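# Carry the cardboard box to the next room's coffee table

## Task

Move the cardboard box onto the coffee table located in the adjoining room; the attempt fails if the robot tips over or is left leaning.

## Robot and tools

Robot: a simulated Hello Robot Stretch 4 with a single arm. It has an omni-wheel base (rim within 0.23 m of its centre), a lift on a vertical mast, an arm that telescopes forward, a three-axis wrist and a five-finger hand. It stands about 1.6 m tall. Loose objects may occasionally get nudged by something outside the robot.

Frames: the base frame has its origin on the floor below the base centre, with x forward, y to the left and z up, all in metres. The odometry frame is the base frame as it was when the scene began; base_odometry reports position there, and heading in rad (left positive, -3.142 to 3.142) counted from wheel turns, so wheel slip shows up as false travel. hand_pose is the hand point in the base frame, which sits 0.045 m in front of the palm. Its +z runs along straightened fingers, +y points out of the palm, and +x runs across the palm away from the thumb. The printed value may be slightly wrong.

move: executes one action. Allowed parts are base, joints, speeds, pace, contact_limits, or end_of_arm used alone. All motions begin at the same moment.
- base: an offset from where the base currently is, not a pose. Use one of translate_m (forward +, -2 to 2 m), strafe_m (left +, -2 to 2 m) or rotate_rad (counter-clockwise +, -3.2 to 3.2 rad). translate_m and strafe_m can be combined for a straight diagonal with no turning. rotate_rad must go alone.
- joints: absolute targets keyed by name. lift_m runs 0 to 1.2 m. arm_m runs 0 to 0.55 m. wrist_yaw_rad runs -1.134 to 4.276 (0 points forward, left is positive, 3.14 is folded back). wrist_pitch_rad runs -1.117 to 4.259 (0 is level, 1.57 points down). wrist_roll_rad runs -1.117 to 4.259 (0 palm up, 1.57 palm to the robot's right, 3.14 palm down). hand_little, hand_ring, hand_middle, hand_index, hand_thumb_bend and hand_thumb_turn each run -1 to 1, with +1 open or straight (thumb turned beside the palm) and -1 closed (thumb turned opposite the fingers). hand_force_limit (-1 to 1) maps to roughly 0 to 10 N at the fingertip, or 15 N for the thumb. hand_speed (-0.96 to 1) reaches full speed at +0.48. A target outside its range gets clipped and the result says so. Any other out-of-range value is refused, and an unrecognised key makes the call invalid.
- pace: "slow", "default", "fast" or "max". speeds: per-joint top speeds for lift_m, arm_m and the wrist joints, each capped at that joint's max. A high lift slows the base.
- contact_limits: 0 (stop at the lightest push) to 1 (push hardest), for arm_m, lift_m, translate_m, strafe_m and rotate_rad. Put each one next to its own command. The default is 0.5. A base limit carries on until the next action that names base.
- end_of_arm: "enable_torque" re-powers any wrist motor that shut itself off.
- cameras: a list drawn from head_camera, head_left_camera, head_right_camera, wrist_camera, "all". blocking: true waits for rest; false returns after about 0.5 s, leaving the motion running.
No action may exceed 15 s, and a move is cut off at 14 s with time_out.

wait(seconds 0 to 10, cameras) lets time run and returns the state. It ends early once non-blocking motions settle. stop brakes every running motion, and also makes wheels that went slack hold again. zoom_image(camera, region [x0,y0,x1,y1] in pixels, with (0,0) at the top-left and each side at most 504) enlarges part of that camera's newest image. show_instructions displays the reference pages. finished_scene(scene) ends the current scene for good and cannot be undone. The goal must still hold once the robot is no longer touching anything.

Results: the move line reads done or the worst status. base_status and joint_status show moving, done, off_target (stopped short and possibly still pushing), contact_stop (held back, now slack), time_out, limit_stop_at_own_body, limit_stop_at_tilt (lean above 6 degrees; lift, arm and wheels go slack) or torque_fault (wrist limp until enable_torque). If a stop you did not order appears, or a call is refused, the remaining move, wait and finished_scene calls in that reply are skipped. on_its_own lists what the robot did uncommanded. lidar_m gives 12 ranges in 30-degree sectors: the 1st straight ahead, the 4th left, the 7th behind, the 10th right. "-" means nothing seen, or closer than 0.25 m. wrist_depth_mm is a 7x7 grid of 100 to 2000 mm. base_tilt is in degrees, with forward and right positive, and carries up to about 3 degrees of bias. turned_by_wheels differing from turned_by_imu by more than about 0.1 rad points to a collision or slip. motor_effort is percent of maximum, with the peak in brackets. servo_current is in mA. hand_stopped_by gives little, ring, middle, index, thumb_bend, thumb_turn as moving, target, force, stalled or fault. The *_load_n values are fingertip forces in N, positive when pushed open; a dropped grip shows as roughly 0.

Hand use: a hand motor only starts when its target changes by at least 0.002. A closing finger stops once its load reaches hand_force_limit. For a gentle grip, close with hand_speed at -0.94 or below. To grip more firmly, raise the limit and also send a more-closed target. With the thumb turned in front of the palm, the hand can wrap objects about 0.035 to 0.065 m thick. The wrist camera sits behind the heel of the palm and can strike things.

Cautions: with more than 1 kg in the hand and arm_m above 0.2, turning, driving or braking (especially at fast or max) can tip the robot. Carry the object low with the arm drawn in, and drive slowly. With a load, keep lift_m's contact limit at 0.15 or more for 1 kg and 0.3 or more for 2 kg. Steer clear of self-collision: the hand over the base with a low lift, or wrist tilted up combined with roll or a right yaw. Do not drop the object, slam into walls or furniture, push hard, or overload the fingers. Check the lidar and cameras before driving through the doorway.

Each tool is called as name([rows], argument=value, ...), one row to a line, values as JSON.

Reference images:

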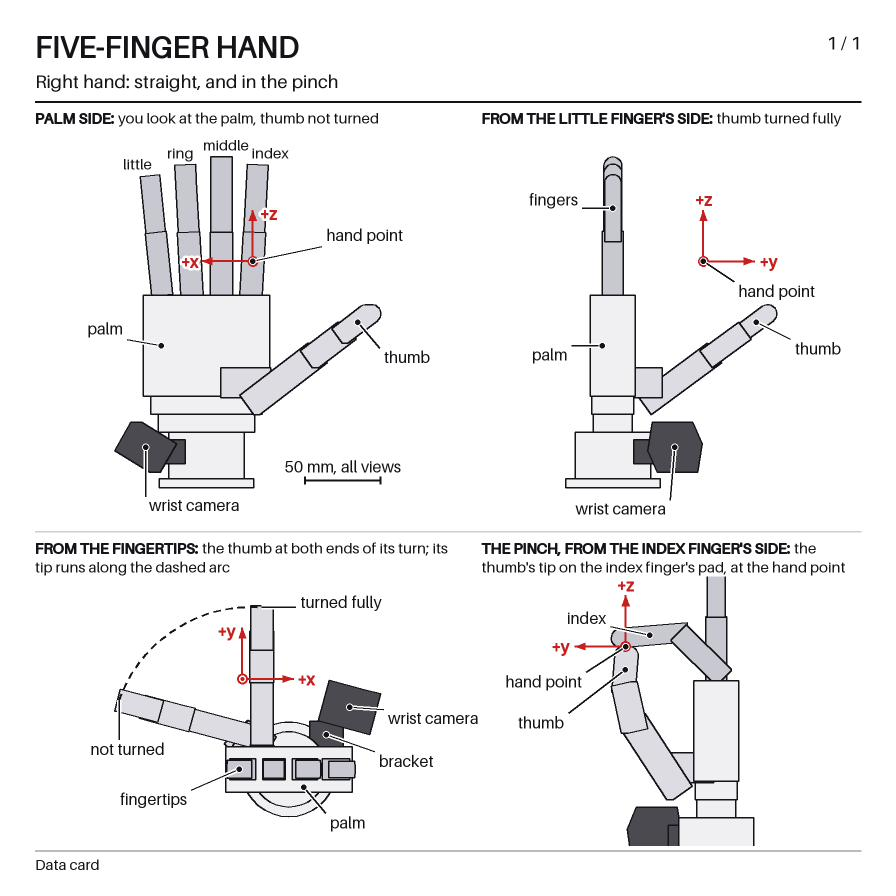

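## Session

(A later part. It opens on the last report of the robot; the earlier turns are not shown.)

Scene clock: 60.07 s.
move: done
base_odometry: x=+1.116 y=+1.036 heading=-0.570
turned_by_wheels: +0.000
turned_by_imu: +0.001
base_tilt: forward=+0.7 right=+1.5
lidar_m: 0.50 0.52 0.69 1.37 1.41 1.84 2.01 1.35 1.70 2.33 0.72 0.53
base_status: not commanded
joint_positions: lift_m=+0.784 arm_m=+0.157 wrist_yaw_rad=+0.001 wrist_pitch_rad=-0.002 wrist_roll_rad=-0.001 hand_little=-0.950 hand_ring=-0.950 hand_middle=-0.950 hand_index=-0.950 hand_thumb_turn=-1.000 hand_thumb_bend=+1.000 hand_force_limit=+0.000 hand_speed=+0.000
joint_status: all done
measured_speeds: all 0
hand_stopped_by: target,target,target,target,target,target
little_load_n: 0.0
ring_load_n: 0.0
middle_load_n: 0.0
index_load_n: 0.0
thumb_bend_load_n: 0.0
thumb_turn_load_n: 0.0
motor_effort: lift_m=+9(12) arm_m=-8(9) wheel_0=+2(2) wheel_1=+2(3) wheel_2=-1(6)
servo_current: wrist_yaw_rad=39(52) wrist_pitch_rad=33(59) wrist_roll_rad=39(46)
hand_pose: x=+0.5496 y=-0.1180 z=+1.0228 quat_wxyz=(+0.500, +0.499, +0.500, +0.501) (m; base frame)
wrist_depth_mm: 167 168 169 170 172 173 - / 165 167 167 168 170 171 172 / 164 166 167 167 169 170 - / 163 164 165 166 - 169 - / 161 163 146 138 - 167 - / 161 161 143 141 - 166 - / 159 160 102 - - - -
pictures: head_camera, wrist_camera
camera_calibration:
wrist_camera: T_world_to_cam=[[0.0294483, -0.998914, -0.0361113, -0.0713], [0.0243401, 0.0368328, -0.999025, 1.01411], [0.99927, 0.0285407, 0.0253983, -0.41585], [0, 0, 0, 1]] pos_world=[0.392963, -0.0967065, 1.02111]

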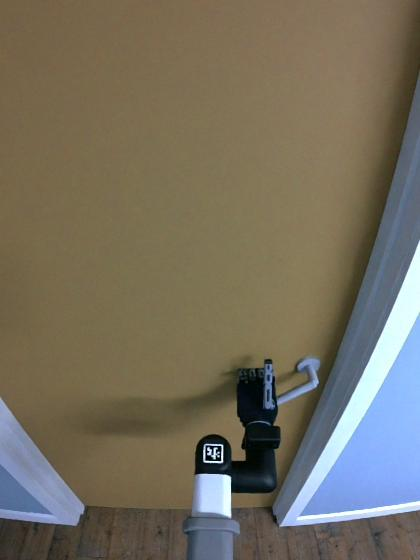

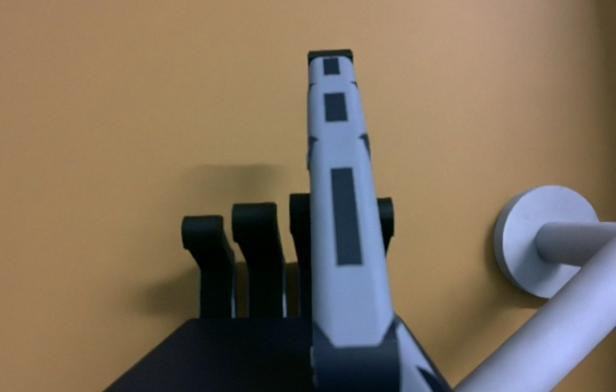

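move(joints={"arm_m": 0.23}, contact_limits={"arm_m": 0.15}, pace="slow", cameras=["head_camera", "wrist_camera"])

Scene clock: 63.13 s.
move: done
base_odometry: x=+1.116 y=+1.037 heading=-0.570
turned_by_wheels: +0.000
turned_by_imu: +0.001
base_tilt: forward=+0.6 right=+1.5
lidar_m: 0.57 0.58 0.72 1.37 1.41 1.81 2.01 1.35 1.67 2.33 0.71 0.53
base_status: not commanded
joint_positions: lift_m=+0.784 arm_m=+0.230 wrist_yaw_rad=+0.003 wrist_pitch_rad=-0.002 wrist_roll_rad=-0.001 hand_little=-0.950 hand_ring=-0.950 hand_middle=-0.950 hand_index=-0.950 hand_thumb_turn=-1.000 hand_thumb_bend=+1.000 hand_force_limit=+0.000 hand_speed=+0.000
joint_status: all done
measured_speeds: all 0
hand_stopped_by: target,target,target,target,target,target
little_load_n: -1.5
ring_load_n: 0.0
middle_load_n: 0.0
index_load_n: 0.0
thumb_bend_load_n: 0.0
thumb_turn_load_n: 0.0
motor_effort: lift_m=+10(10) arm_m=+7(10) wheel_0=+3(3) wheel_1=+2(2) wheel_2=+0(1)
servo_current: wrist_yaw_rad=39(52) wrist_pitch_rad=46(65) wrist_roll_rad=26(46)
contact_limits: arm_m 0.15
hand_pose: x=+0.6223 y=-0.1177 z=+1.0227 quat_wxyz=(+0.500, +0.499, +0.500, +0.501) (m; base frame)
wrist_depth_mm: 156 160 164 170 177 183 - / 154 160 164 167 176 182 186 / 153 158 163 167 175 180 185 / 153 156 160 167 - 176 - / 151 156 138 138 - 174 - / 150 153 142 140 - 175 - / 149 152 102 - - - -
pictures: head_camera, wrist_camera
camera_calibration:
wrist_camera: T_world_to_cam=[[0.0311513, -0.99886, -0.0361595, -0.0740769], [0.0242767, 0.0369225, -0.999023, 1.01238], [0.99922, 0.0302431, 0.0253993, -0.488307], [0, 0, 0, 1]] pos_world=[0.465657, -0.096604, 1.02111]

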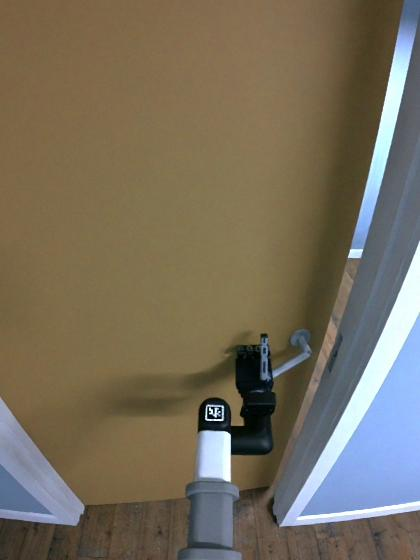

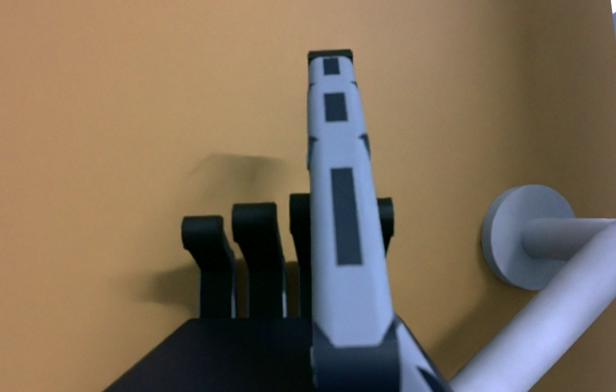

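move(joints={"lift_m": 0.93, "arm_m": 0.215})

move(base={"strafe_m": 0.15})

move(joints={"arm_m": 0.45, "wrist_yaw_rad": 0.35}, contact_limits={"arm_m": 0.2}, speeds={"arm_m": 0.15}, cameras=["all"])

Scene clock: 67.17 s.
move: done
base_odometry: x=+1.116 y=+1.036 heading=-0.571
turned_by_wheels: +0.000
turned_by_imu: +0.000
base_tilt: forward=+0.6 right=+1.7
lidar_m: 0.56 0.57 0.70 1.37 1.41 1.84 2.00 1.37 1.67 2.33 0.71 0.55
base_status: not commanded
joint_positions: lift_m=+0.930 arm_m=+0.215 wrist_yaw_rad=+0.002 wrist_pitch_rad=+0.000 wrist_roll_rad=-0.001 hand_little=-0.950 hand_ring=-0.950 hand_middle=-0.950 hand_index=-0.950 hand_thumb_turn=-1.000 hand_thumb_bend=+1.000 hand_force_limit=+0.000 hand_speed=+0.000
joint_status: all done
measured_speeds: all 0
hand_stopped_by: target,target,target,target,target,target
little_load_n: 0.0
ring_load_n: 0.0
middle_load_n: 0.0
index_load_n: 0.0
thumb_bend_load_n: 0.0
thumb_turn_load_n: 0.0
motor_effort: lift_m=+24(28) arm_m=-6(11) wheel_0=-1(6) wheel_1=+0(3) wheel_2=+0(3)
servo_current: wrist_yaw_rad=33(65) wrist_pitch_rad=39(72) wrist_roll_rad=33(46)
hand_pose: x=+0.6078 y=-0.1177 z=+1.1680 quat_wxyz=(+0.500, +0.499, +0.501, +0.500) (m; base frame)
wrist_depth_mm: 160 166 170 176 182 190 - / 160 166 170 174 184 189 195 / 160 165 171 175 183 187 194 / 160 164 169 174 - 189 193 / 160 164 146 138 - 187 193 / 159 163 143 140 - 187 192 / 159 162 102 - - - -
pictures: none

Scene clock: 68.90 s.
move: done
base_odometry: x=+1.197 y=+1.163 heading=-0.571
turned_by_wheels: +0.000
turned_by_imu: +0.000
base_tilt: forward=+0.7 right=+1.5
lidar_m: 0.56 0.57 0.59 1.23 1.27 1.65 2.04 1.42 1.69 2.35 0.67 0.62
base_status: done
joint_positions: lift_m=+0.930 arm_m=+0.215 wrist_yaw_rad=-0.002 wrist_pitch_rad=+0.000 wrist_roll_rad=+0.000 hand_little=-0.950 hand_ring=-0.950 hand_middle=-0.950 hand_index=-0.950 hand_thumb_turn=-1.000 hand_thumb_bend=+1.000 hand_force_limit=+0.000 hand_speed=+0.000
joint_status: not commanded
measured_speeds: all 0
hand_stopped_by: target,target,target,target,target,target
little_load_n: 0.0
ring_load_n: 0.0
middle_load_n: 0.0
index_load_n: 0.0
thumb_bend_load_n: 0.0
thumb_turn_load_n: 0.0
motor_effort: lift_m=+24(24) arm_m=-4(7) wheel_0=-1(10) wheel_1=-1(12) wheel_2=-2(8)
servo_current: wrist_yaw_rad=52(59) wrist_pitch_rad=33(65) wrist_roll_rad=33(46)
hand_pose: x=+0.6072 y=-0.1187 z=+1.1680 quat_wxyz=(+0.501, +0.500, +0.500, +0.499) (m; base frame)
wrist_depth_mm: 156 162 168 176 187 196 204 / 156 161 169 174 187 195 203 / 155 161 168 174 187 192 201 / 155 160 166 173 - 193 200 / 154 160 145 138 - 191 200 / 153 160 143 139 - 193 198 / 153 157 102 - - 193 197
pictures: none

Scene clock: 70.03 s.
move: contact_stop
base_odometry: x=+1.197 y=+1.163 heading=-0.571
turned_by_wheels: +0.000
turned_by_imu: -0.031
base_tilt: forward=+0.7 right=+1.6
lidar_m: 0.62 0.60 0.59 1.23 1.28 1.59 2.02 1.42 1.65 2.46 0.73 0.62
base_status: not commanded
joint_positions: lift_m=+0.930 arm_m=+0.225 wrist_yaw_rad=+0.349 wrist_pitch_rad=+0.001 wrist_roll_rad=+0.000 hand_little=-0.950 hand_ring=-0.950 hand_middle=-0.950 hand_index=-0.950 hand_thumb_turn=-1.000 hand_thumb_bend=+1.000 hand_force_limit=+0.000 hand_speed=+0.000
joint_status: arm_m contact_stop (moved +0.010 of +0.235); the others done
measured_speeds: all 0
hand_stopped_by: target,target,target,target,target,target
little_load_n: 0.0
ring_load_n: 0.0
middle_load_n: 0.0
index_load_n: 0.0
thumb_bend_load_n: 0.0
thumb_turn_load_n: 0.0
on_its_own: arm_m is slack since a contact_stop (your +0.450 is given up)
motor_effort: lift_m=+22(24) arm_m=+0(18) wheel_0=-1(15) wheel_1=+1(2) wheel_2=+0(18)
servo_current: wrist_yaw_rad=39(436) wrist_pitch_rad=39(59) wrist_roll_rad=46(46)
contact_limits: arm_m 0.2
hand_pose: x=+0.6447 y=-0.0354 z=+1.1680 quat_wxyz=(+0.406, +0.406, +0.579, +0.579) (m; base frame)
wrist_depth_mm: 216 218 221 223 226 229 229 / 216 219 220 222 225 228 229 / 215 217 220 221 225 228 229 / 213 216 218 220 - 226 229 / 213 216 145 - - 226 228 / 213 214 142 133 - 225 228 / 212 214 102 - - 226 227
pictures: head_camera, head_left_camera, head_right_camera, wrist_camera
camera_calibration:
wrist_camera: T_world_to_cam=[[0.368371, -0.928973, -0.0362163, -0.202111], [0.00758175, 0.0419562, -0.999091, 1.16501], [0.929648, 0.367762, 0.0224987, -0.456697], [0, 0, 0, 1]] pos_world=[0.490186, -0.0686796, 1.16691]

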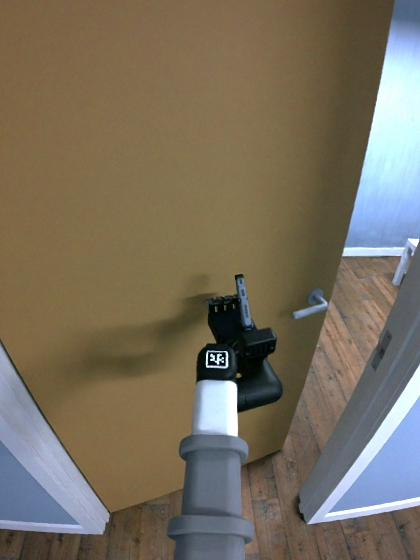

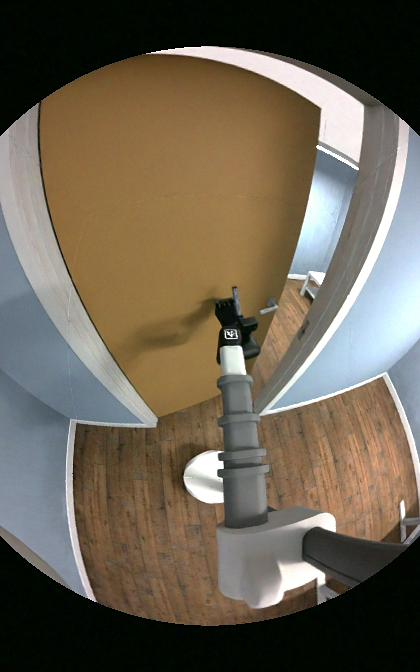

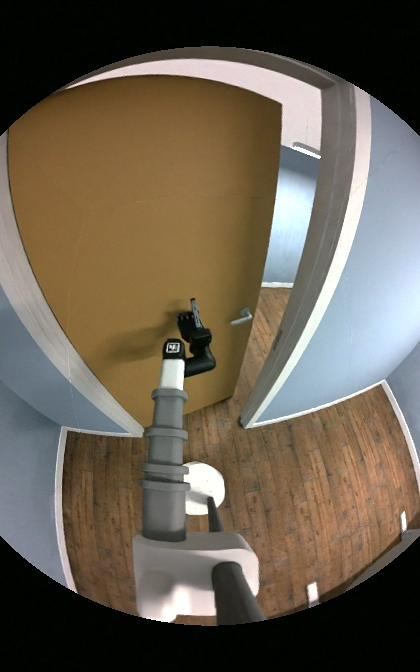

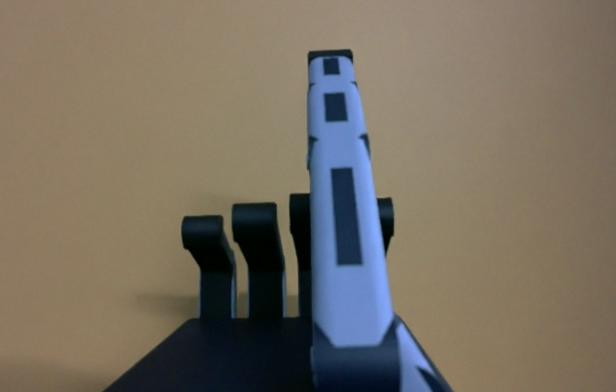

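move(joints={"arm_m": 0.5, "wrist_yaw_rad": 0.5}, contact_limits={"arm_m": 0.3}, speeds={"arm_m": 0.08, "wrist_yaw_rad": 0.1}, cameras=["head_camera", "wrist_camera"])

Scene clock: 74.70 s.
move: done
base_odometry: x=+1.197 y=+1.163 heading=-0.571
turned_by_wheels: +0.000
turned_by_imu: +0.003
base_tilt: forward=+0.6 right=+1.5
lidar_m: 0.80 0.63 0.60 1.23 1.27 1.57 2.02 1.41 1.66 2.46 0.72 0.59
base_status: not commanded
joint_positions: lift_m=+0.930 arm_m=+0.500 wrist_yaw_rad=+0.501 wrist_pitch_rad=+0.001 wrist_roll_rad=+0.000 hand_little=-0.950 hand_ring=-0.950 hand_middle=-0.950 hand_index=-0.950 hand_thumb_turn=-1.000 hand_thumb_bend=+1.000 hand_force_limit=+0.000 hand_speed=+0.000
joint_status: all done
measured_speeds: all 0
hand_stopped_by: target,target,target,target,target,target
little_load_n: 0.0
ring_load_n: 0.0
middle_load_n: 0.0
index_load_n: 0.0
thumb_bend_load_n: 0.0
thumb_turn_load_n: 0.0
motor_effort: lift_m=+22(23) arm_m=+7(19) wheel_0=-2(2) wheel_1=+0(6) wheel_2=-1(12)
servo_current: wrist_yaw_rad=39(59) wrist_pitch_rad=46(65) wrist_roll_rad=39(46)
contact_limits: arm_m 0.3
hand_pose: x=+0.9217 y=+0.0026 z=+1.1680 quat_wxyz=(+0.361, +0.361, +0.609, +0.608) (m; base frame)
wrist_depth_mm: 185 202 221 239 270 304 - / 187 202 220 233 277 304 334 / 187 202 217 236 - 303 332 / 186 202 214 235 - 301 332 / 186 202 145 - - 306 330 / 185 200 142 132 - 309 330 / 186 195 102 - - - 329
pictures: head_camera, wrist_camera
camera_calibration:
wrist_camera: T_world_to_cam=[[0.504515, -0.862645, -0.0361688, -0.394649], [0.00117912, 0.0425793, -0.999092, 1.16722], [0.863402, 0.504014, 0.0224991, -0.667563], [0, 0, 0, 1]] pos_world=[0.774106, -0.0536801, 1.16691]

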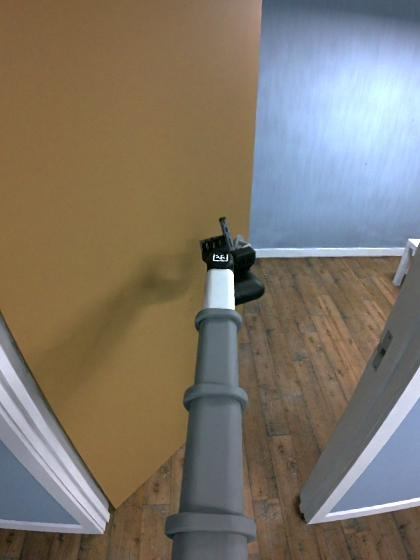

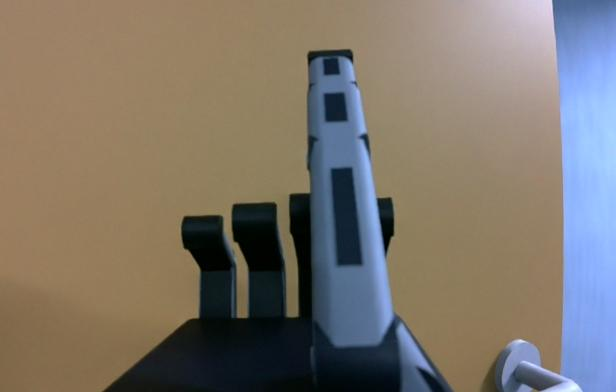

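move(joints={"wrist_yaw_rad": 0.9}, speeds={"wrist_yaw_rad": 0.2}, base={"translate_m": 0.3}, pace="slow", cameras=["head_camera", "wrist_camera", "head_right_camera"])

Scene clock: 79.70 s.
move: done
base_odometry: x=+1.450 y=+1.001 heading=-0.571
turned_by_wheels: +0.000
turned_by_imu: -0.003
base_tilt: forward=+0.8 right=+1.6
lidar_m: 0.75 0.49 0.45 0.45 1.29 1.64 2.34 1.70 2.02 1.01 0.42 2.31
base_status: done
joint_positions: lift_m=+0.930 arm_m=+0.500 wrist_yaw_rad=+0.899 wrist_pitch_rad=+0.001 wrist_roll_rad=+0.000 hand_little=-0.950 hand_ring=-0.950 hand_middle=-0.950 hand_index=-0.950 hand_thumb_turn=-1.000 hand_thumb_bend=+1.000 hand_force_limit=+0.000 hand_speed=+0.000
joint_status: all done
measured_speeds: all 0
hand_stopped_by: target,target,target,target,target,target
little_load_n: -0.5
ring_load_n: 0.0
middle_load_n: 0.0
index_load_n: 0.0
thumb_bend_load_n: 0.0
thumb_turn_load_n: 0.0
motor_effort: lift_m=+23(23) arm_m=+7(8) wheel_0=+2(6) wheel_1=+2(6) wheel_2=-3(21)
servo_current: wrist_yaw_rad=33(65) wrist_pitch_rad=59(65) wrist_roll_rad=33(46)
contact_limits: arm_m 0.3
hand_pose: x=+0.9011 y=+0.0998 z=+1.1680 quat_wxyz=(+0.233, +0.233, +0.668, +0.667) (m; base frame)
wrist_depth_mm: 156 164 174 183 197 209 - / 156 164 174 181 198 208 - / 156 164 173 180 199 208 - / 156 163 171 180 - 206 - / 154 163 146 138 - 206 - / 154 162 143 140 - 206 - / 154 160 102 - - - -
pictures: head_camera, head_right_camera, wrist_camera
camera_calibration:
wrist_camera: T_world_to_cam=[[0.799613, -0.599424, -0.0361942, -0.592568], [-0.0154491, 0.0397181, -0.999091, 1.17837], [0.600317, 0.799445, 0.0224985, -0.491102], [0, 0, 0, 1]] pos_world=[0.786847, -0.00939328, 1.16691]

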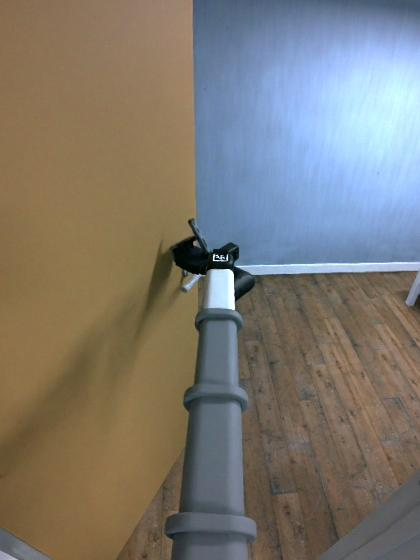

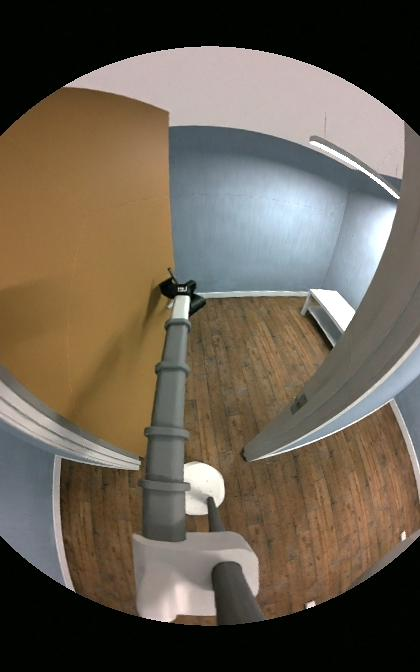

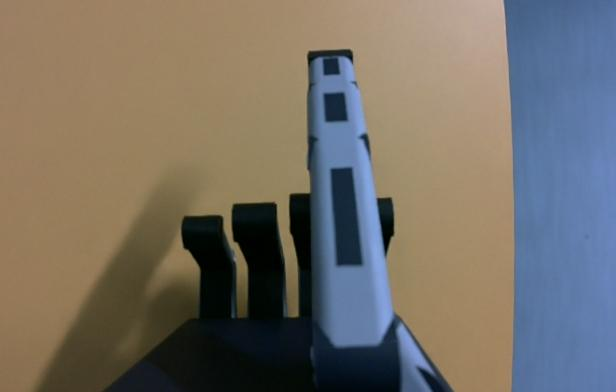

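move(joints={"wrist_yaw_rad": 1.4}, speeds={"wrist_yaw_rad": 0.25}, base={"translate_m": 0.1, "strafe_m": 0.1}, pace="slow", cameras=["head_camera", "wrist_camera", "head_right_camera"])

Scene clock: 83.17 s.
move: done
base_odometry: x=+1.588 y=+1.031 heading=-0.571
turned_by_wheels: +0.000
turned_by_imu: +0.000
base_tilt: forward=+0.7 right=+1.6
lidar_m: 0.80 0.40 0.33 0.33 1.21 1.56 2.45 1.81 2.16 0.49 0.46 2.39
base_status: done
joint_positions: lift_m=+0.930 arm_m=+0.500 wrist_yaw_rad=+1.398 wrist_pitch_rad=+0.001 wrist_roll_rad=+0.000 hand_little=-0.950 hand_ring=-0.950 hand_middle=-0.950 hand_index=-0.950 hand_thumb_turn=-1.000 hand_thumb_bend=+1.000 hand_force_limit=+0.000 hand_speed=+0.000
joint_status: all done
measured_speeds: all 0
hand_stopped_by: target,target,target,target,target,target
little_load_n: 0.0
ring_load_n: 0.0
middle_load_n: 0.0
index_load_n: 0.0
thumb_bend_load_n: 0.0
thumb_turn_load_n: 0.0
motor_effort: lift_m=+22(23) arm_m=+7(7) wheel_0=+0(15) wheel_1=+1(7) wheel_2=-2(14)
servo_current: wrist_yaw_rad=39(117) wrist_pitch_rad=46(65) wrist_roll_rad=33(46)
contact_limits: arm_m 0.3
hand_pose: x=+0.8253 y=+0.1978 z=+1.1680 quat_wxyz=(+0.061, +0.061, +0.705, +0.704) (m; base frame)
wrist_depth_mm: 182 183 183 182 182 182 - / 182 182 183 182 182 181 - / 182 182 181 182 181 181 181 / 182 180 181 181 - 181 180 / 181 180 146 138 - 180 179 / 180 180 143 140 - 180 - / 179 180 102 - - 179 -
pictures: head_camera, head_right_camera, wrist_camera
camera_calibration:
wrist_camera: T_world_to_cam=[[0.988921, -0.143968, -0.0361849, -0.719494], [-0.0325549, 0.0274905, -0.999092, 1.18985], [0.144832, 0.9892, 0.022499, -0.185551], [0, 0, 0, 1]] pos_world=[0.777131, 0.0472535, 1.16691]

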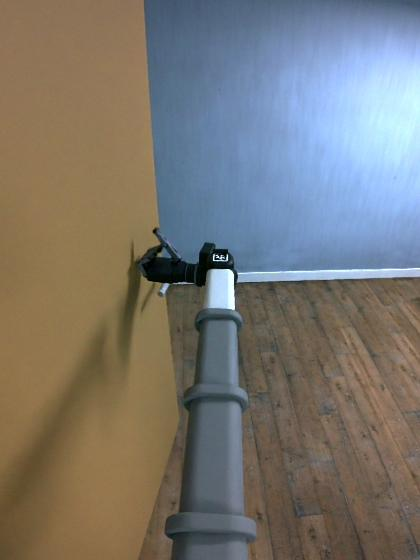

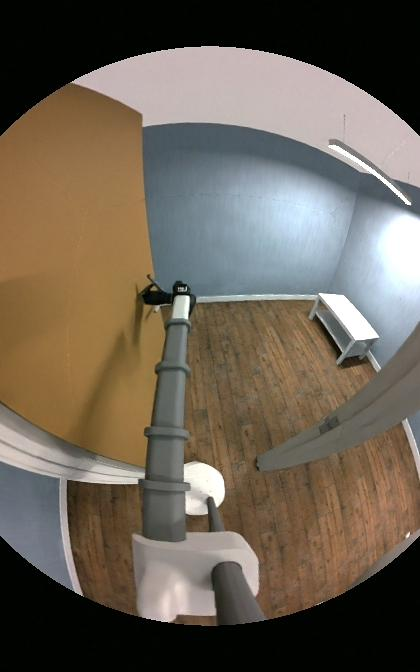

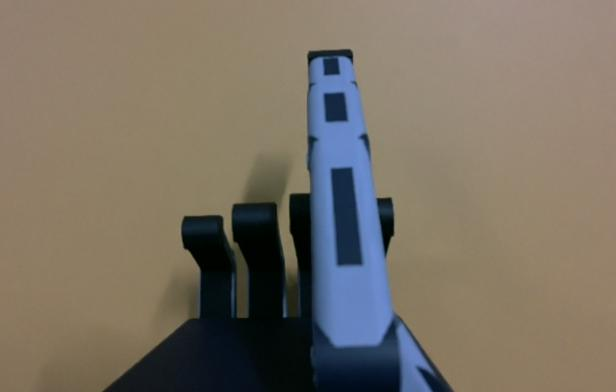

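move(joints={"wrist_yaw_rad": 0.4, "arm_m": 0.3}, speeds={"arm_m": 0.15})

move(base={"translate_m": -0.8}, joints={"arm_m": 0.1, "wrist_yaw_rad": 0.0, "wrist_roll_rad": 1.57, "hand_little": 1.0, "hand_ring": 1.0, "hand_middle": 1.0, "hand_index": 1.0})

move(base={"translate_m": -0.37, "strafe_m": -1.14}, cameras=["head_camera", "head_left_camera", "head_right_camera"])

Scene clock: 90.73 s.
move: done
base_odometry: x=+1.588 y=+1.031 heading=-0.571
turned_by_wheels: +0.000
turned_by_imu: +0.001
base_tilt: forward=+0.7 right=+1.7
lidar_m: 0.81 0.39 0.32 0.34 1.19 1.55 2.44 1.83 2.19 0.50 0.51 2.40
base_status: not commanded
joint_positions: lift_m=+0.930 arm_m=+0.300 wrist_yaw_rad=+0.402 wrist_pitch_rad=+0.001 wrist_roll_rad=+0.000 hand_little=-0.950 hand_ring=-0.950 hand_middle=-0.950 hand_index=-0.950 hand_thumb_turn=-1.000 hand_thumb_bend=+1.000 hand_force_limit=+0.000 hand_speed=+0.000
joint_status: all done
measured_speeds: all 0
hand_stopped_by: target,target,target,target,target,target
little_load_n: 0.0
ring_load_n: 0.0
middle_load_n: 0.0
index_load_n: 0.0
thumb_bend_load_n: 0.0
thumb_turn_load_n: 0.0
motor_effort: lift_m=+22(23) arm_m=-7(9) wheel_0=+0(1) wheel_1=+0(2) wheel_2=-2(2)
servo_current: wrist_yaw_rad=46(104) wrist_pitch_rad=39(59) wrist_roll_rad=39(46)
hand_pose: x=+0.7212 y=-0.0221 z=+1.1680 quat_wxyz=(+0.390, +0.390, +0.590, +0.590) (m; base frame)
wrist_depth_mm: 287 325 - - - - - / 286 338 - - - - - / 286 324 - - - - - / 286 332 116 - - - - / 283 329 128 - - - - / 279 325 141 133 - - - / 276 319 102 - - - -
pictures: none

Scene clock: 94.90 s.
move: done
base_odometry: x=+0.914 y=+1.463 heading=-0.571
turned_by_wheels: +0.000
turned_by_imu: +0.004
base_tilt: forward=+0.6 right=+1.6
lidar_m: 1.16 0.86 1.09 1.09 1.14 1.39 1.65 1.26 1.18 2.59 1.33 1.00
base_status: done
joint_positions: lift_m=+0.930 arm_m=+0.100 wrist_yaw_rad=+0.002 wrist_pitch_rad=+0.001 wrist_roll_rad=+1.568 hand_little=+1.000 hand_ring=+1.000 hand_middle=+1.000 hand_index=+1.000 hand_thumb_turn=-1.000 hand_thumb_bend=+1.000 hand_force_limit=+0.000 hand_speed=+0.000
joint_status: all done
measured_speeds: all 0
hand_stopped_by: target,target,target,target,target,target
little_load_n: 0.0
ring_load_n: 0.0
middle_load_n: 0.0
index_load_n: 0.0
thumb_bend_load_n: 0.0
thumb_turn_load_n: 0.5
motor_effort: lift_m=+22(23) arm_m=-7(9) wheel_0=-2(7) wheel_1=+1(8) wheel_2=+0(11)
servo_current: wrist_yaw_rad=39(104) wrist_pitch_rad=46(65) wrist_roll_rad=46(104)
hand_pose: x=+0.4928 y=-0.1472 z=+1.0772 quat_wxyz=(+0.000, +0.707, +0.002, +0.707) (m; base frame)
wrist_depth_mm: - - - - - - 1537 / - - - - - - 1499 / - - - - - - 1576 / - - - - - - 1576 / - - - - - - 1661 / - - 209 180 - - - / - - 102 - - - -
pictures: none

Scene clock: 100.37 s.
move: done
base_odometry: x=-0.013 y=+0.703 heading=-0.570
turned_by_wheels: +0.000
turned_by_imu: +0.000
base_tilt: forward=+0.7 right=+1.6
lidar_m: 1.29 1.31 1.86 2.17 1.89 0.42 0.37 0.42 0.51 1.10 1.54 1.43
base_status: done
joint_positions: lift_m=+0.930 arm_m=+0.100 wrist_yaw_rad=+0.002 wrist_pitch_rad=+0.001 wrist_roll_rad=+1.568 hand_little=+1.000 hand_ring=+1.000 hand_middle=+1.000 hand_index=+1.000 hand_thumb_turn=-1.000 hand_thumb_bend=+1.000 hand_force_limit=+0.000 hand_speed=+0.000
joint_status: not commanded
measured_speeds: all 0
hand_stopped_by: target,target,target,target,target,target
little_load_n: 0.0
ring_load_n: 0.0
middle_load_n: 0.0
index_load_n: 0.0
thumb_bend_load_n: 0.0
thumb_turn_load_n: 0.5
motor_effort: lift_m=+22(23) arm_m=-7(8) wheel_0=+1(9) wheel_1=+1(15) wheel_2=+2(7)
servo_current: wrist_yaw_rad=39(52) wrist_pitch_rad=52(65) wrist_roll_rad=46(46)
hand_pose: x=+0.4928 y=-0.1473 z=+1.0772 quat_wxyz=(+0.000, +0.707, +0.002, +0.707) (m; base frame)
wrist_depth_mm: - - - - - - - / - - - - - - - / - - - - - - - / - - - - - - - / - - - - - - - / - - 122 132 - - - / - - 102 - - - -
pictures: head_camera, head_left_camera, head_right_camera

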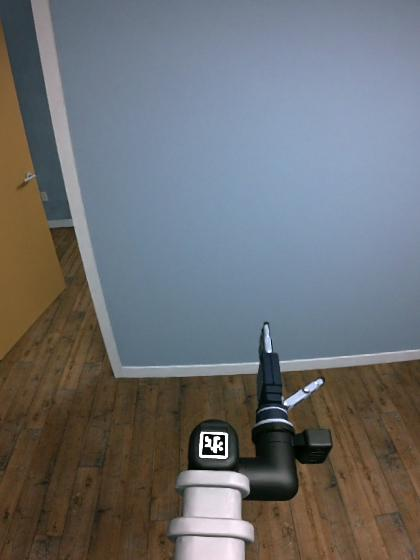

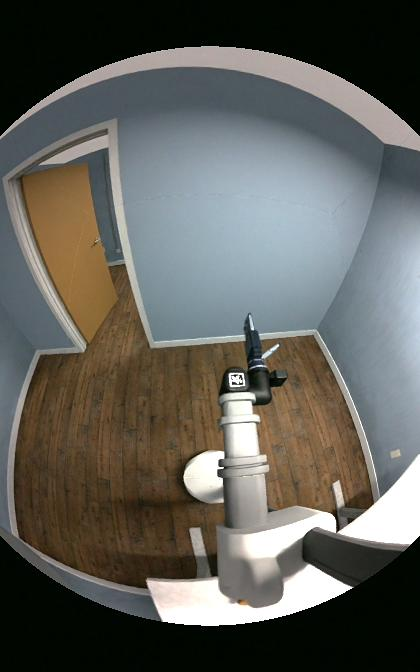

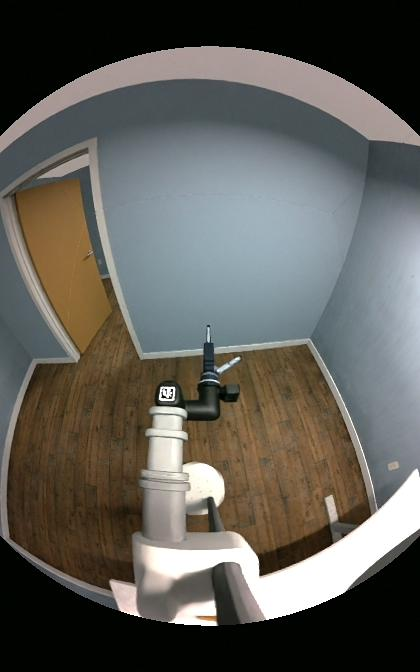

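move(base={"rotate_rad": 2.783}, joints={"lift_m": 0.95, "arm_m": 0.05})

move(joints={"wrist_yaw_rad": 1.57}, cameras=["head_camera", "head_left_camera", "head_right_camera", "wrist_camera"])

zoom_image(camera="head_camera", region=[60, 280, 260, 480])

Scene clock: 104.20 s.
move: done
base_odometry: x=-0.013 y=+0.703 heading=+2.213
turned_by_wheels: +2.783
turned_by_imu: +2.732
base_tilt: forward=+0.8 right=+1.4
lidar_m: 0.37 0.39 0.41 0.60 1.48 1.61 1.32 1.30 1.37 1.96 2.16 1.58
base_status: done
joint_positions: lift_m=+0.950 arm_m=+0.050 wrist_yaw_rad=+0.002 wrist_pitch_rad=+0.001 wrist_roll_rad=+1.568 hand_little=+1.000 hand_ring=+1.000 hand_middle=+1.000 hand_index=+1.000 hand_thumb_turn=-1.000 hand_thumb_bend=+1.000 hand_force_limit=+0.000 hand_speed=+0.000
joint_status: all done
measured_speeds: all 0
hand_stopped_by: target,target,target,target,target,target
little_load_n: 0.0
ring_load_n: 0.0
middle_load_n: 0.0
index_load_n: 0.0
thumb_bend_load_n: 0.0
thumb_turn_load_n: 0.0
motor_effort: lift_m=+23(28) arm_m=-7(9) wheel_0=+1(9) wheel_1=-2(10) wheel_2=+0(10)
servo_current: wrist_yaw_rad=46(59) wrist_pitch_rad=59(65) wrist_roll_rad=39(52)
hand_pose: x=+0.4428 y=-0.1473 z=+1.0971 quat_wxyz=(+0.000, +0.707, +0.002, +0.707) (m; base frame)
wrist_depth_mm: - - - - - - 1464 / - - - - - - 1397 / - - - - - - - / - - - - - - - / - - - - - - - / - - 122 132 - - - / - - 102 - - - -
pictures: none

Scene clock: 105.70 s.
move: done
base_odometry: x=-0.013 y=+0.703 heading=+2.213
turned_by_wheels: +0.000
turned_by_imu: +0.000
base_tilt: forward=+0.6 right=+1.6
lidar_m: 0.42 0.38 0.39 0.61 1.51 1.61 1.31 1.31 1.37 1.98 2.16 1.60
base_status: not commanded
joint_positions: lift_m=+0.950 arm_m=+0.050 wrist_yaw_rad=+1.568 wrist_pitch_rad=+0.001 wrist_roll_rad=+1.568 hand_little=+1.000 hand_ring=+1.000 hand_middle=+1.000 hand_index=+1.000 hand_thumb_turn=-1.000 hand_thumb_bend=+1.000 hand_force_limit=+0.000 hand_speed=+0.000
joint_status: all done
measured_speeds: all 0
hand_stopped_by: target,target,target,target,target,target
little_load_n: 0.0
ring_load_n: 0.0
middle_load_n: 0.0
index_load_n: 0.0
thumb_bend_load_n: 0.0
thumb_turn_load_n: 0.0
motor_effort: lift_m=+24(24) arm_m=-7(7) wheel_0=+1(1) wheel_1=-1(2) wheel_2=+0(0)
servo_current: wrist_yaw_rad=39(104) wrist_pitch_rad=33(65) wrist_roll_rad=39(46)
hand_pose: x=+0.3695 y=+0.2210 z=+1.0971 quat_wxyz=(-0.498, +0.500, +0.500, +0.501) (m; base frame)
wrist_depth_mm: - 917 946 - - - - / - 1060 1098 - - - - / - 1281 1281 - - - - / - - - - - - - / - - - - - - - / 1618 - 122 132 - - - / - - 102 - - - -
pictures: head_camera, head_left_camera, head_right_camera, wrist_camera
camera_calibration:
wrist_camera: T_world_to_cam=[[-0.0338255, 0.0281085, -0.999032, 1.12814], [-0.999081, 0.0253672, 0.0345409, 0.327093], [0.0263135, 0.999283, 0.0272246, -0.104547], [0, 0, 0, 1]] pos_world=[0.367704, 0.0644642, 1.1186]

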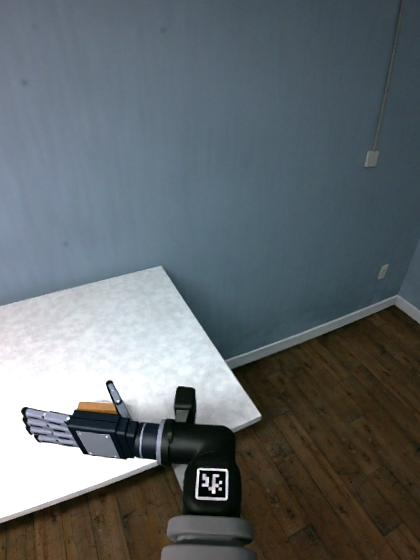

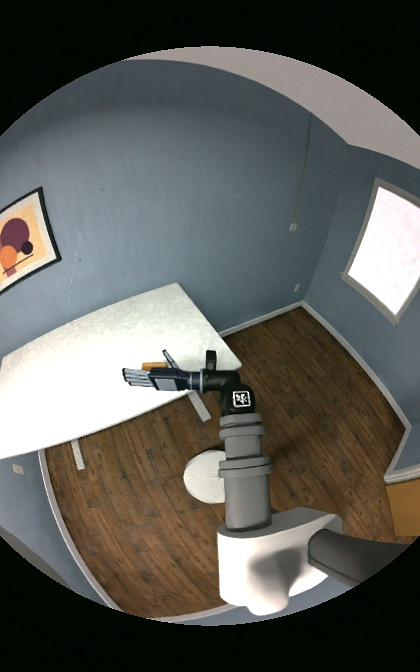

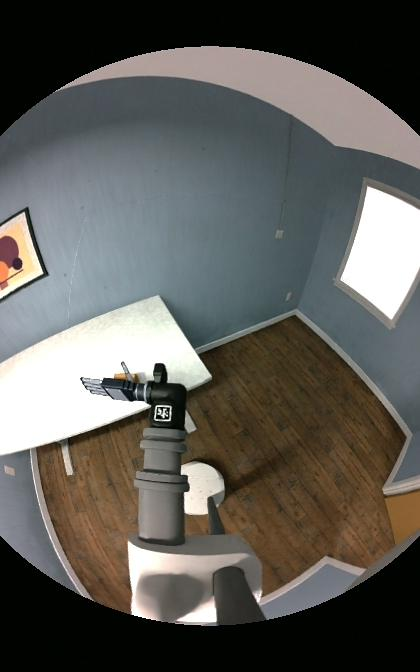

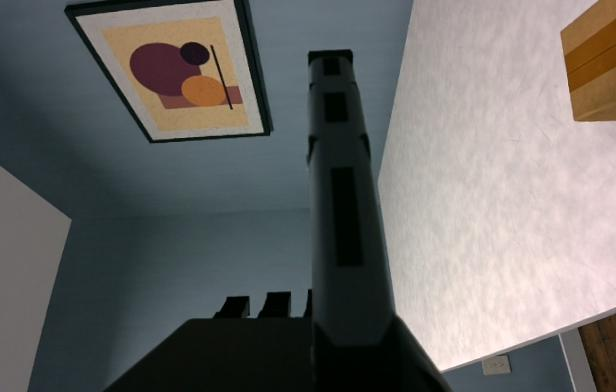

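Scaled by 2.520 from the camera's 420x560 image, which has a finer 1200x1600 frame.

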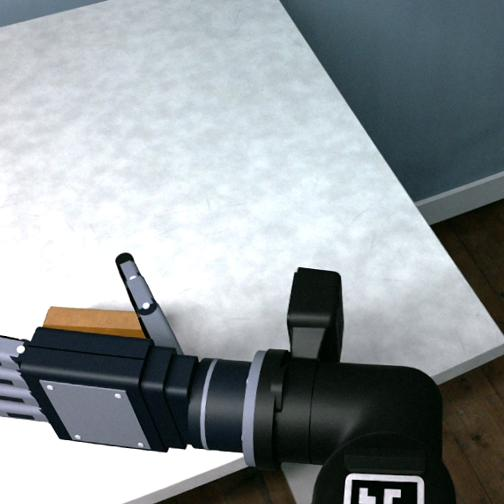

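move(joints={"wrist_yaw_rad": 0.75, "wrist_pitch_rad": 1.57, "lift_m": 1.15, "arm_m": 0.12}, cameras=["head_camera", "wrist_camera"])

Scene clock: 115.90 s.
move: done
base_odometry: x=-0.013 y=+0.703 heading=+2.213
turned_by_wheels: +0.000
turned_by_imu: +0.001
base_tilt: forward=+0.7 right=+1.5
lidar_m: 0.40 0.38 0.40 0.59 1.51 1.61 1.33 1.30 1.36 1.99 2.16 1.58
base_status: not commanded
joint_positions: lift_m=+1.150 arm_m=+0.120 wrist_yaw_rad=+0.752 wrist_pitch_rad=+1.567 wrist_roll_rad=+1.568 hand_little=+1.000 hand_ring=+1.000 hand_middle=+1.000 hand_index=+1.000 hand_thumb_turn=-1.000 hand_thumb_bend=+1.000 hand_force_limit=+0.000 hand_speed=+0.000
joint_status: all done
measured_speeds: all 0
hand_stopped_by: target,target,target,target,target,target
little_load_n: 0.0
ring_load_n: 0.0
middle_load_n: 0.0
index_load_n: 0.0
thumb_bend_load_n: 0.0
thumb_turn_load_n: 0.0
motor_effort: lift_m=+24(29) arm_m=+8(10) wheel_0=+1(1) wheel_1=-2(2) wheel_2=+0(0)
servo_current: wrist_yaw_rad=39(104) wrist_pitch_rad=52(111) wrist_roll_rad=46(46)
hand_pose: x=+0.3699 y=-0.1282 z=+1.1063 quat_wxyz=(-0.001, +0.930, +0.369, +0.002) (m; base frame)
wrist_depth_mm: - 1336 1281 1281 1308 1281 1229 / - 1308 1308 1281 1255 1229 1281 / - - 1281 1255 - 1255 1255 / - - 1281 1308 - 1255 1255 / - - 1281 1255 - 1255 1255 / - - 208 180 - 1255 1255 / - - 102 - - - 1255
pictures: head_camera, wrist_camera
camera_calibration:
wrist_camera: T_world_to_cam=[[-0.752662, -0.657595, -0.0326953, 0.256152], [-0.657245, 0.753356, -0.0220105, 0.365419], [0.0391052, 0.00492233, -0.999223, 1.24749], [0, 0, 0, 1]] pos_world=[0.384182, -0.112987, 1.26294]

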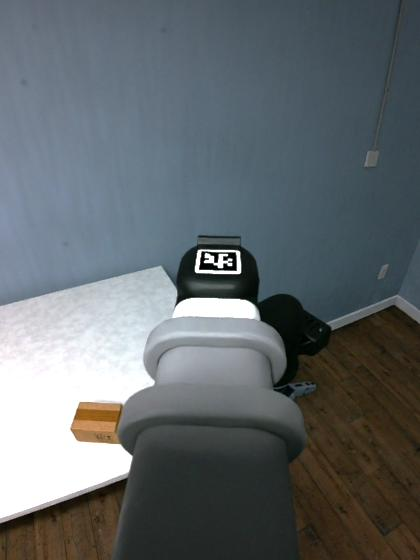

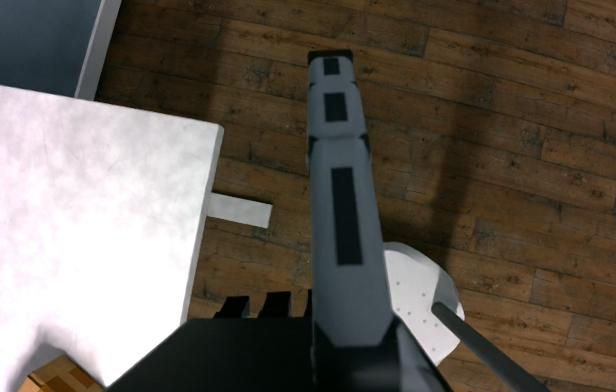

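move(joints={"wrist_yaw_rad": 2.3}, base={"strafe_m": 0.12}, cameras=["head_camera", "wrist_camera"])

Scene clock: 119.07 s.
move: done
base_odometry: x=-0.109 y=+0.631 heading=+2.213
turned_by_wheels: +0.000
turned_by_imu: +0.001
base_tilt: forward=+0.6 right=+1.6
lidar_m: 0.35 0.33 0.36 0.50 1.40 1.48 1.38 1.35 1.45 2.06 2.26 0.48
base_status: done
joint_positions: lift_m=+1.150 arm_m=+0.120 wrist_yaw_rad=+2.298 wrist_pitch_rad=+1.567 wrist_roll_rad=+1.568 hand_little=+1.000 hand_ring=+1.000 hand_middle=+1.000 hand_index=+1.000 hand_thumb_turn=-1.000 hand_thumb_bend=+1.000 hand_force_limit=+0.000 hand_speed=+0.000
joint_status: all done
measured_speeds: all 0
hand_stopped_by: target,target,target,target,target,target
little_load_n: 0.0
ring_load_n: 0.0
middle_load_n: 0.0
index_load_n: 0.0
thumb_bend_load_n: -0.5
thumb_turn_load_n: 0.0
motor_effort: lift_m=+24(24) arm_m=+7(8) wheel_0=+2(12) wheel_1=-2(11) wheel_2=+0(2)
servo_current: wrist_yaw_rad=39(91) wrist_pitch_rad=46(59) wrist_roll_rad=39(46)
hand_pose: x=+0.4209 y=+0.0758 z=+1.1063 quat_wxyz=(-0.002, +0.408, +0.913, +0.001) (m; base frame)
wrist_depth_mm: - - - - - - - / - - - 349 - - - / - - - 347 - - - / 1336 1336 - - - - - / 1336 1281 1281 1281 - - - / 1336 1255 1060 180 - 1255 1229 / 1336 1281 102 - - - 1205
pictures: head_camera, wrist_camera
camera_calibration:
wrist_camera: T_world_to_cam=[[0.638364, -0.769057, -0.0323015, -0.148728], [-0.769726, -0.637994, -0.0220349, 0.398134], [-0.00366205, 0.0389296, -0.999235, 1.25993], [0, 0, 0, 1]] pos_world=[0.406011, 0.0905783, 1.26294]

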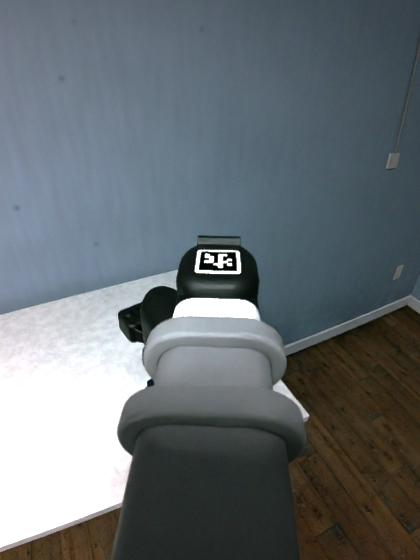

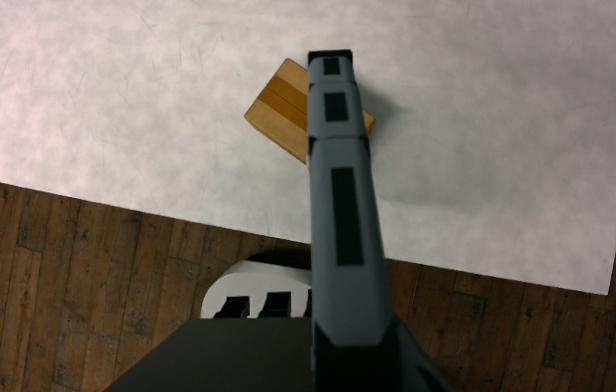

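move(joints={"wrist_yaw_rad": 1.57, "wrist_pitch_rad": 0.0, "arm_m": 0.153}, base={"rotate_rad": 0.047})

move(base={"strafe_m": -0.112}, joints={"lift_m": 0.83}, cameras=["all"])

zoom_image(camera="head_camera", region=[60, 280, 260, 480])

zoom_image(camera="head_left_camera", region=[110, 300, 260, 450])

Scene clock: 124.03 s.
move: done
base_odometry: x=-0.109 y=+0.631 heading=+2.259
turned_by_wheels: +0.047
turned_by_imu: +0.047
base_tilt: forward=+0.5 right=+1.6
lidar_m: 0.34 0.32 0.36 0.55 1.41 1.52 1.36 1.35 1.43 2.21 2.27 0.45
base_status: done
joint_positions: lift_m=+1.150 arm_m=+0.153 wrist_yaw_rad=+1.572 wrist_pitch_rad=+0.013 wrist_roll_rad=+1.568 hand_little=+1.000 hand_ring=+1.000 hand_middle=+1.000 hand_index=+1.000 hand_thumb_turn=-1.000 hand_thumb_bend=+1.000 hand_force_limit=+0.000 hand_speed=+0.000
joint_status: all done
measured_speeds: all 0
hand_stopped_by: target,target,target,target,target,target
little_load_n: 0.0
ring_load_n: 0.0
middle_load_n: 0.0
index_load_n: 0.0
thumb_bend_load_n: 0.0
thumb_turn_load_n: 0.5
motor_effort: lift_m=+24(24) arm_m=+7(9) wheel_0=-2(5) wheel_1=+0(7) wheel_2=-3(3)
servo_current: wrist_yaw_rad=33(98) wrist_pitch_rad=78(228) wrist_roll_rad=39(46)
hand_pose: x=+0.4710 y=+0.2213 z=+1.2944 quat_wxyz=(-0.497, +0.502, +0.504, +0.497) (m; base frame)
wrist_depth_mm: - 788 820 788 - - - / - 931 931 904 - - - / - - 1118 - - - - / - - - - - - - / 1661 - - - - - - / 1537 - 122 132 - - - / - - 102 - - - -
pictures: none

Scene clock: 126.40 s.
move: done
base_odometry: x=-0.022 y=+0.702 heading=+2.259
turned_by_wheels: +0.000
turned_by_imu: +0.000
base_tilt: forward=+0.7 right=+1.7
lidar_m: 0.38 0.38 0.40 0.63 1.50 1.65 1.32 1.29 1.90 2.12 2.17 1.52
base_status: done
joint_positions: lift_m=+0.830 arm_m=+0.153 wrist_yaw_rad=+1.572 wrist_pitch_rad=+0.012 wrist_roll_rad=+1.568 hand_little=+1.000 hand_ring=+1.000 hand_middle=+1.000 hand_index=+1.000 hand_thumb_turn=-1.000 hand_thumb_bend=+1.000 hand_force_limit=+0.000 hand_speed=+0.000
joint_status: all done
measured_speeds: all 0
hand_stopped_by: target,target,target,target,target,target
little_load_n: 0.0
ring_load_n: 0.0
middle_load_n: 0.0
index_load_n: 0.0
thumb_bend_load_n: 0.0
thumb_turn_load_n: 0.0
motor_effort: lift_m=+14(22) arm_m=+7(8) wheel_0=+0(11) wheel_1=+0(10) wheel_2=+0(2)
servo_current: wrist_yaw_rad=46(52) wrist_pitch_rad=72(85) wrist_roll_rad=33(46)
hand_pose: x=+0.4711 y=+0.2212 z=+0.9752 quat_wxyz=(-0.497, +0.502, +0.504, +0.497) (m; base frame)
wrist_depth_mm: 820 842 - - - 237 - / 960 976 - - - 233 - / - 1160 1205 - - 138 - / - - - - - 151 - / 1863 - - - - 154 - / - - 122 132 - 229 202 / - - 102 - - - -
pictures: head_camera, head_left_camera, head_right_camera, wrist_camera
camera_calibration:
wrist_camera: T_world_to_cam=[[-0.0339771, 0.0162585, -0.99929, 1.01289], [-0.999185, 0.0212707, 0.0343196, 0.433958], [0.0218136, 0.999642, 0.0155226, -0.0906515], [0, 0, 0, 1]] pos_world=[0.469997, 0.0649204, 0.99868]

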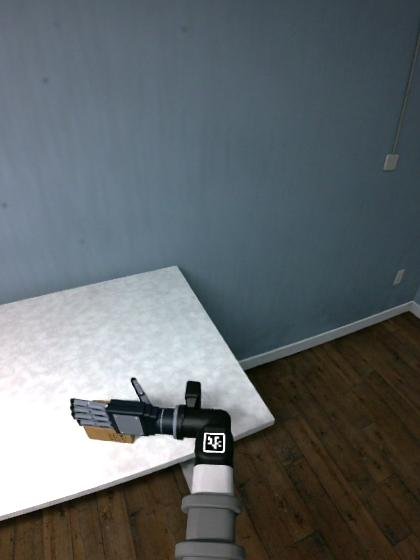

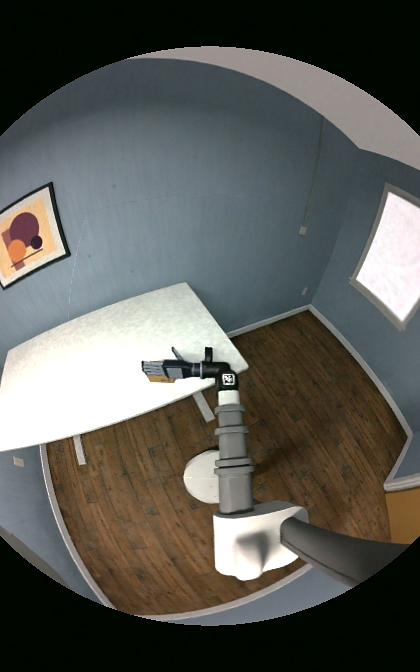

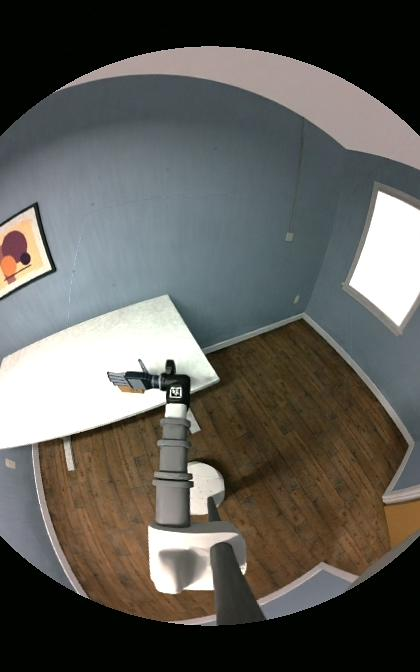

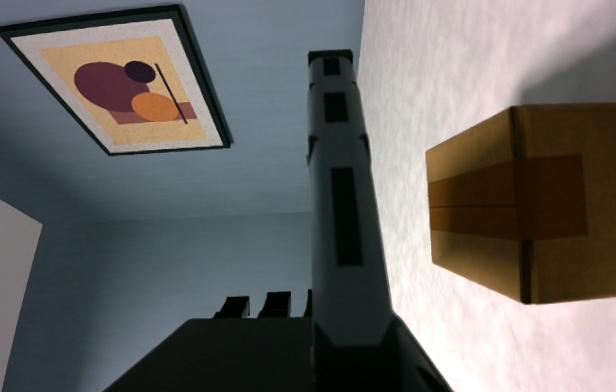

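Scaled by 2.520 from the camera's 420x560 image, which has a finer 1200x1600 frame.

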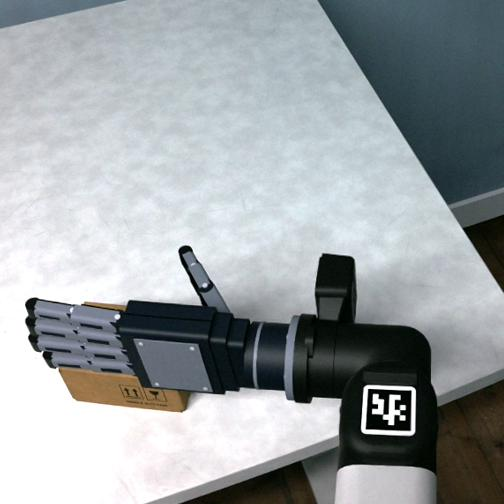

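Scaled by 3.360 from the camera's 420x672 image, which has a finer 600x960 frame.

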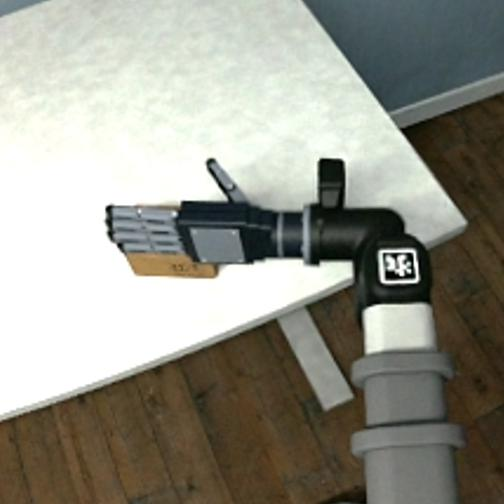

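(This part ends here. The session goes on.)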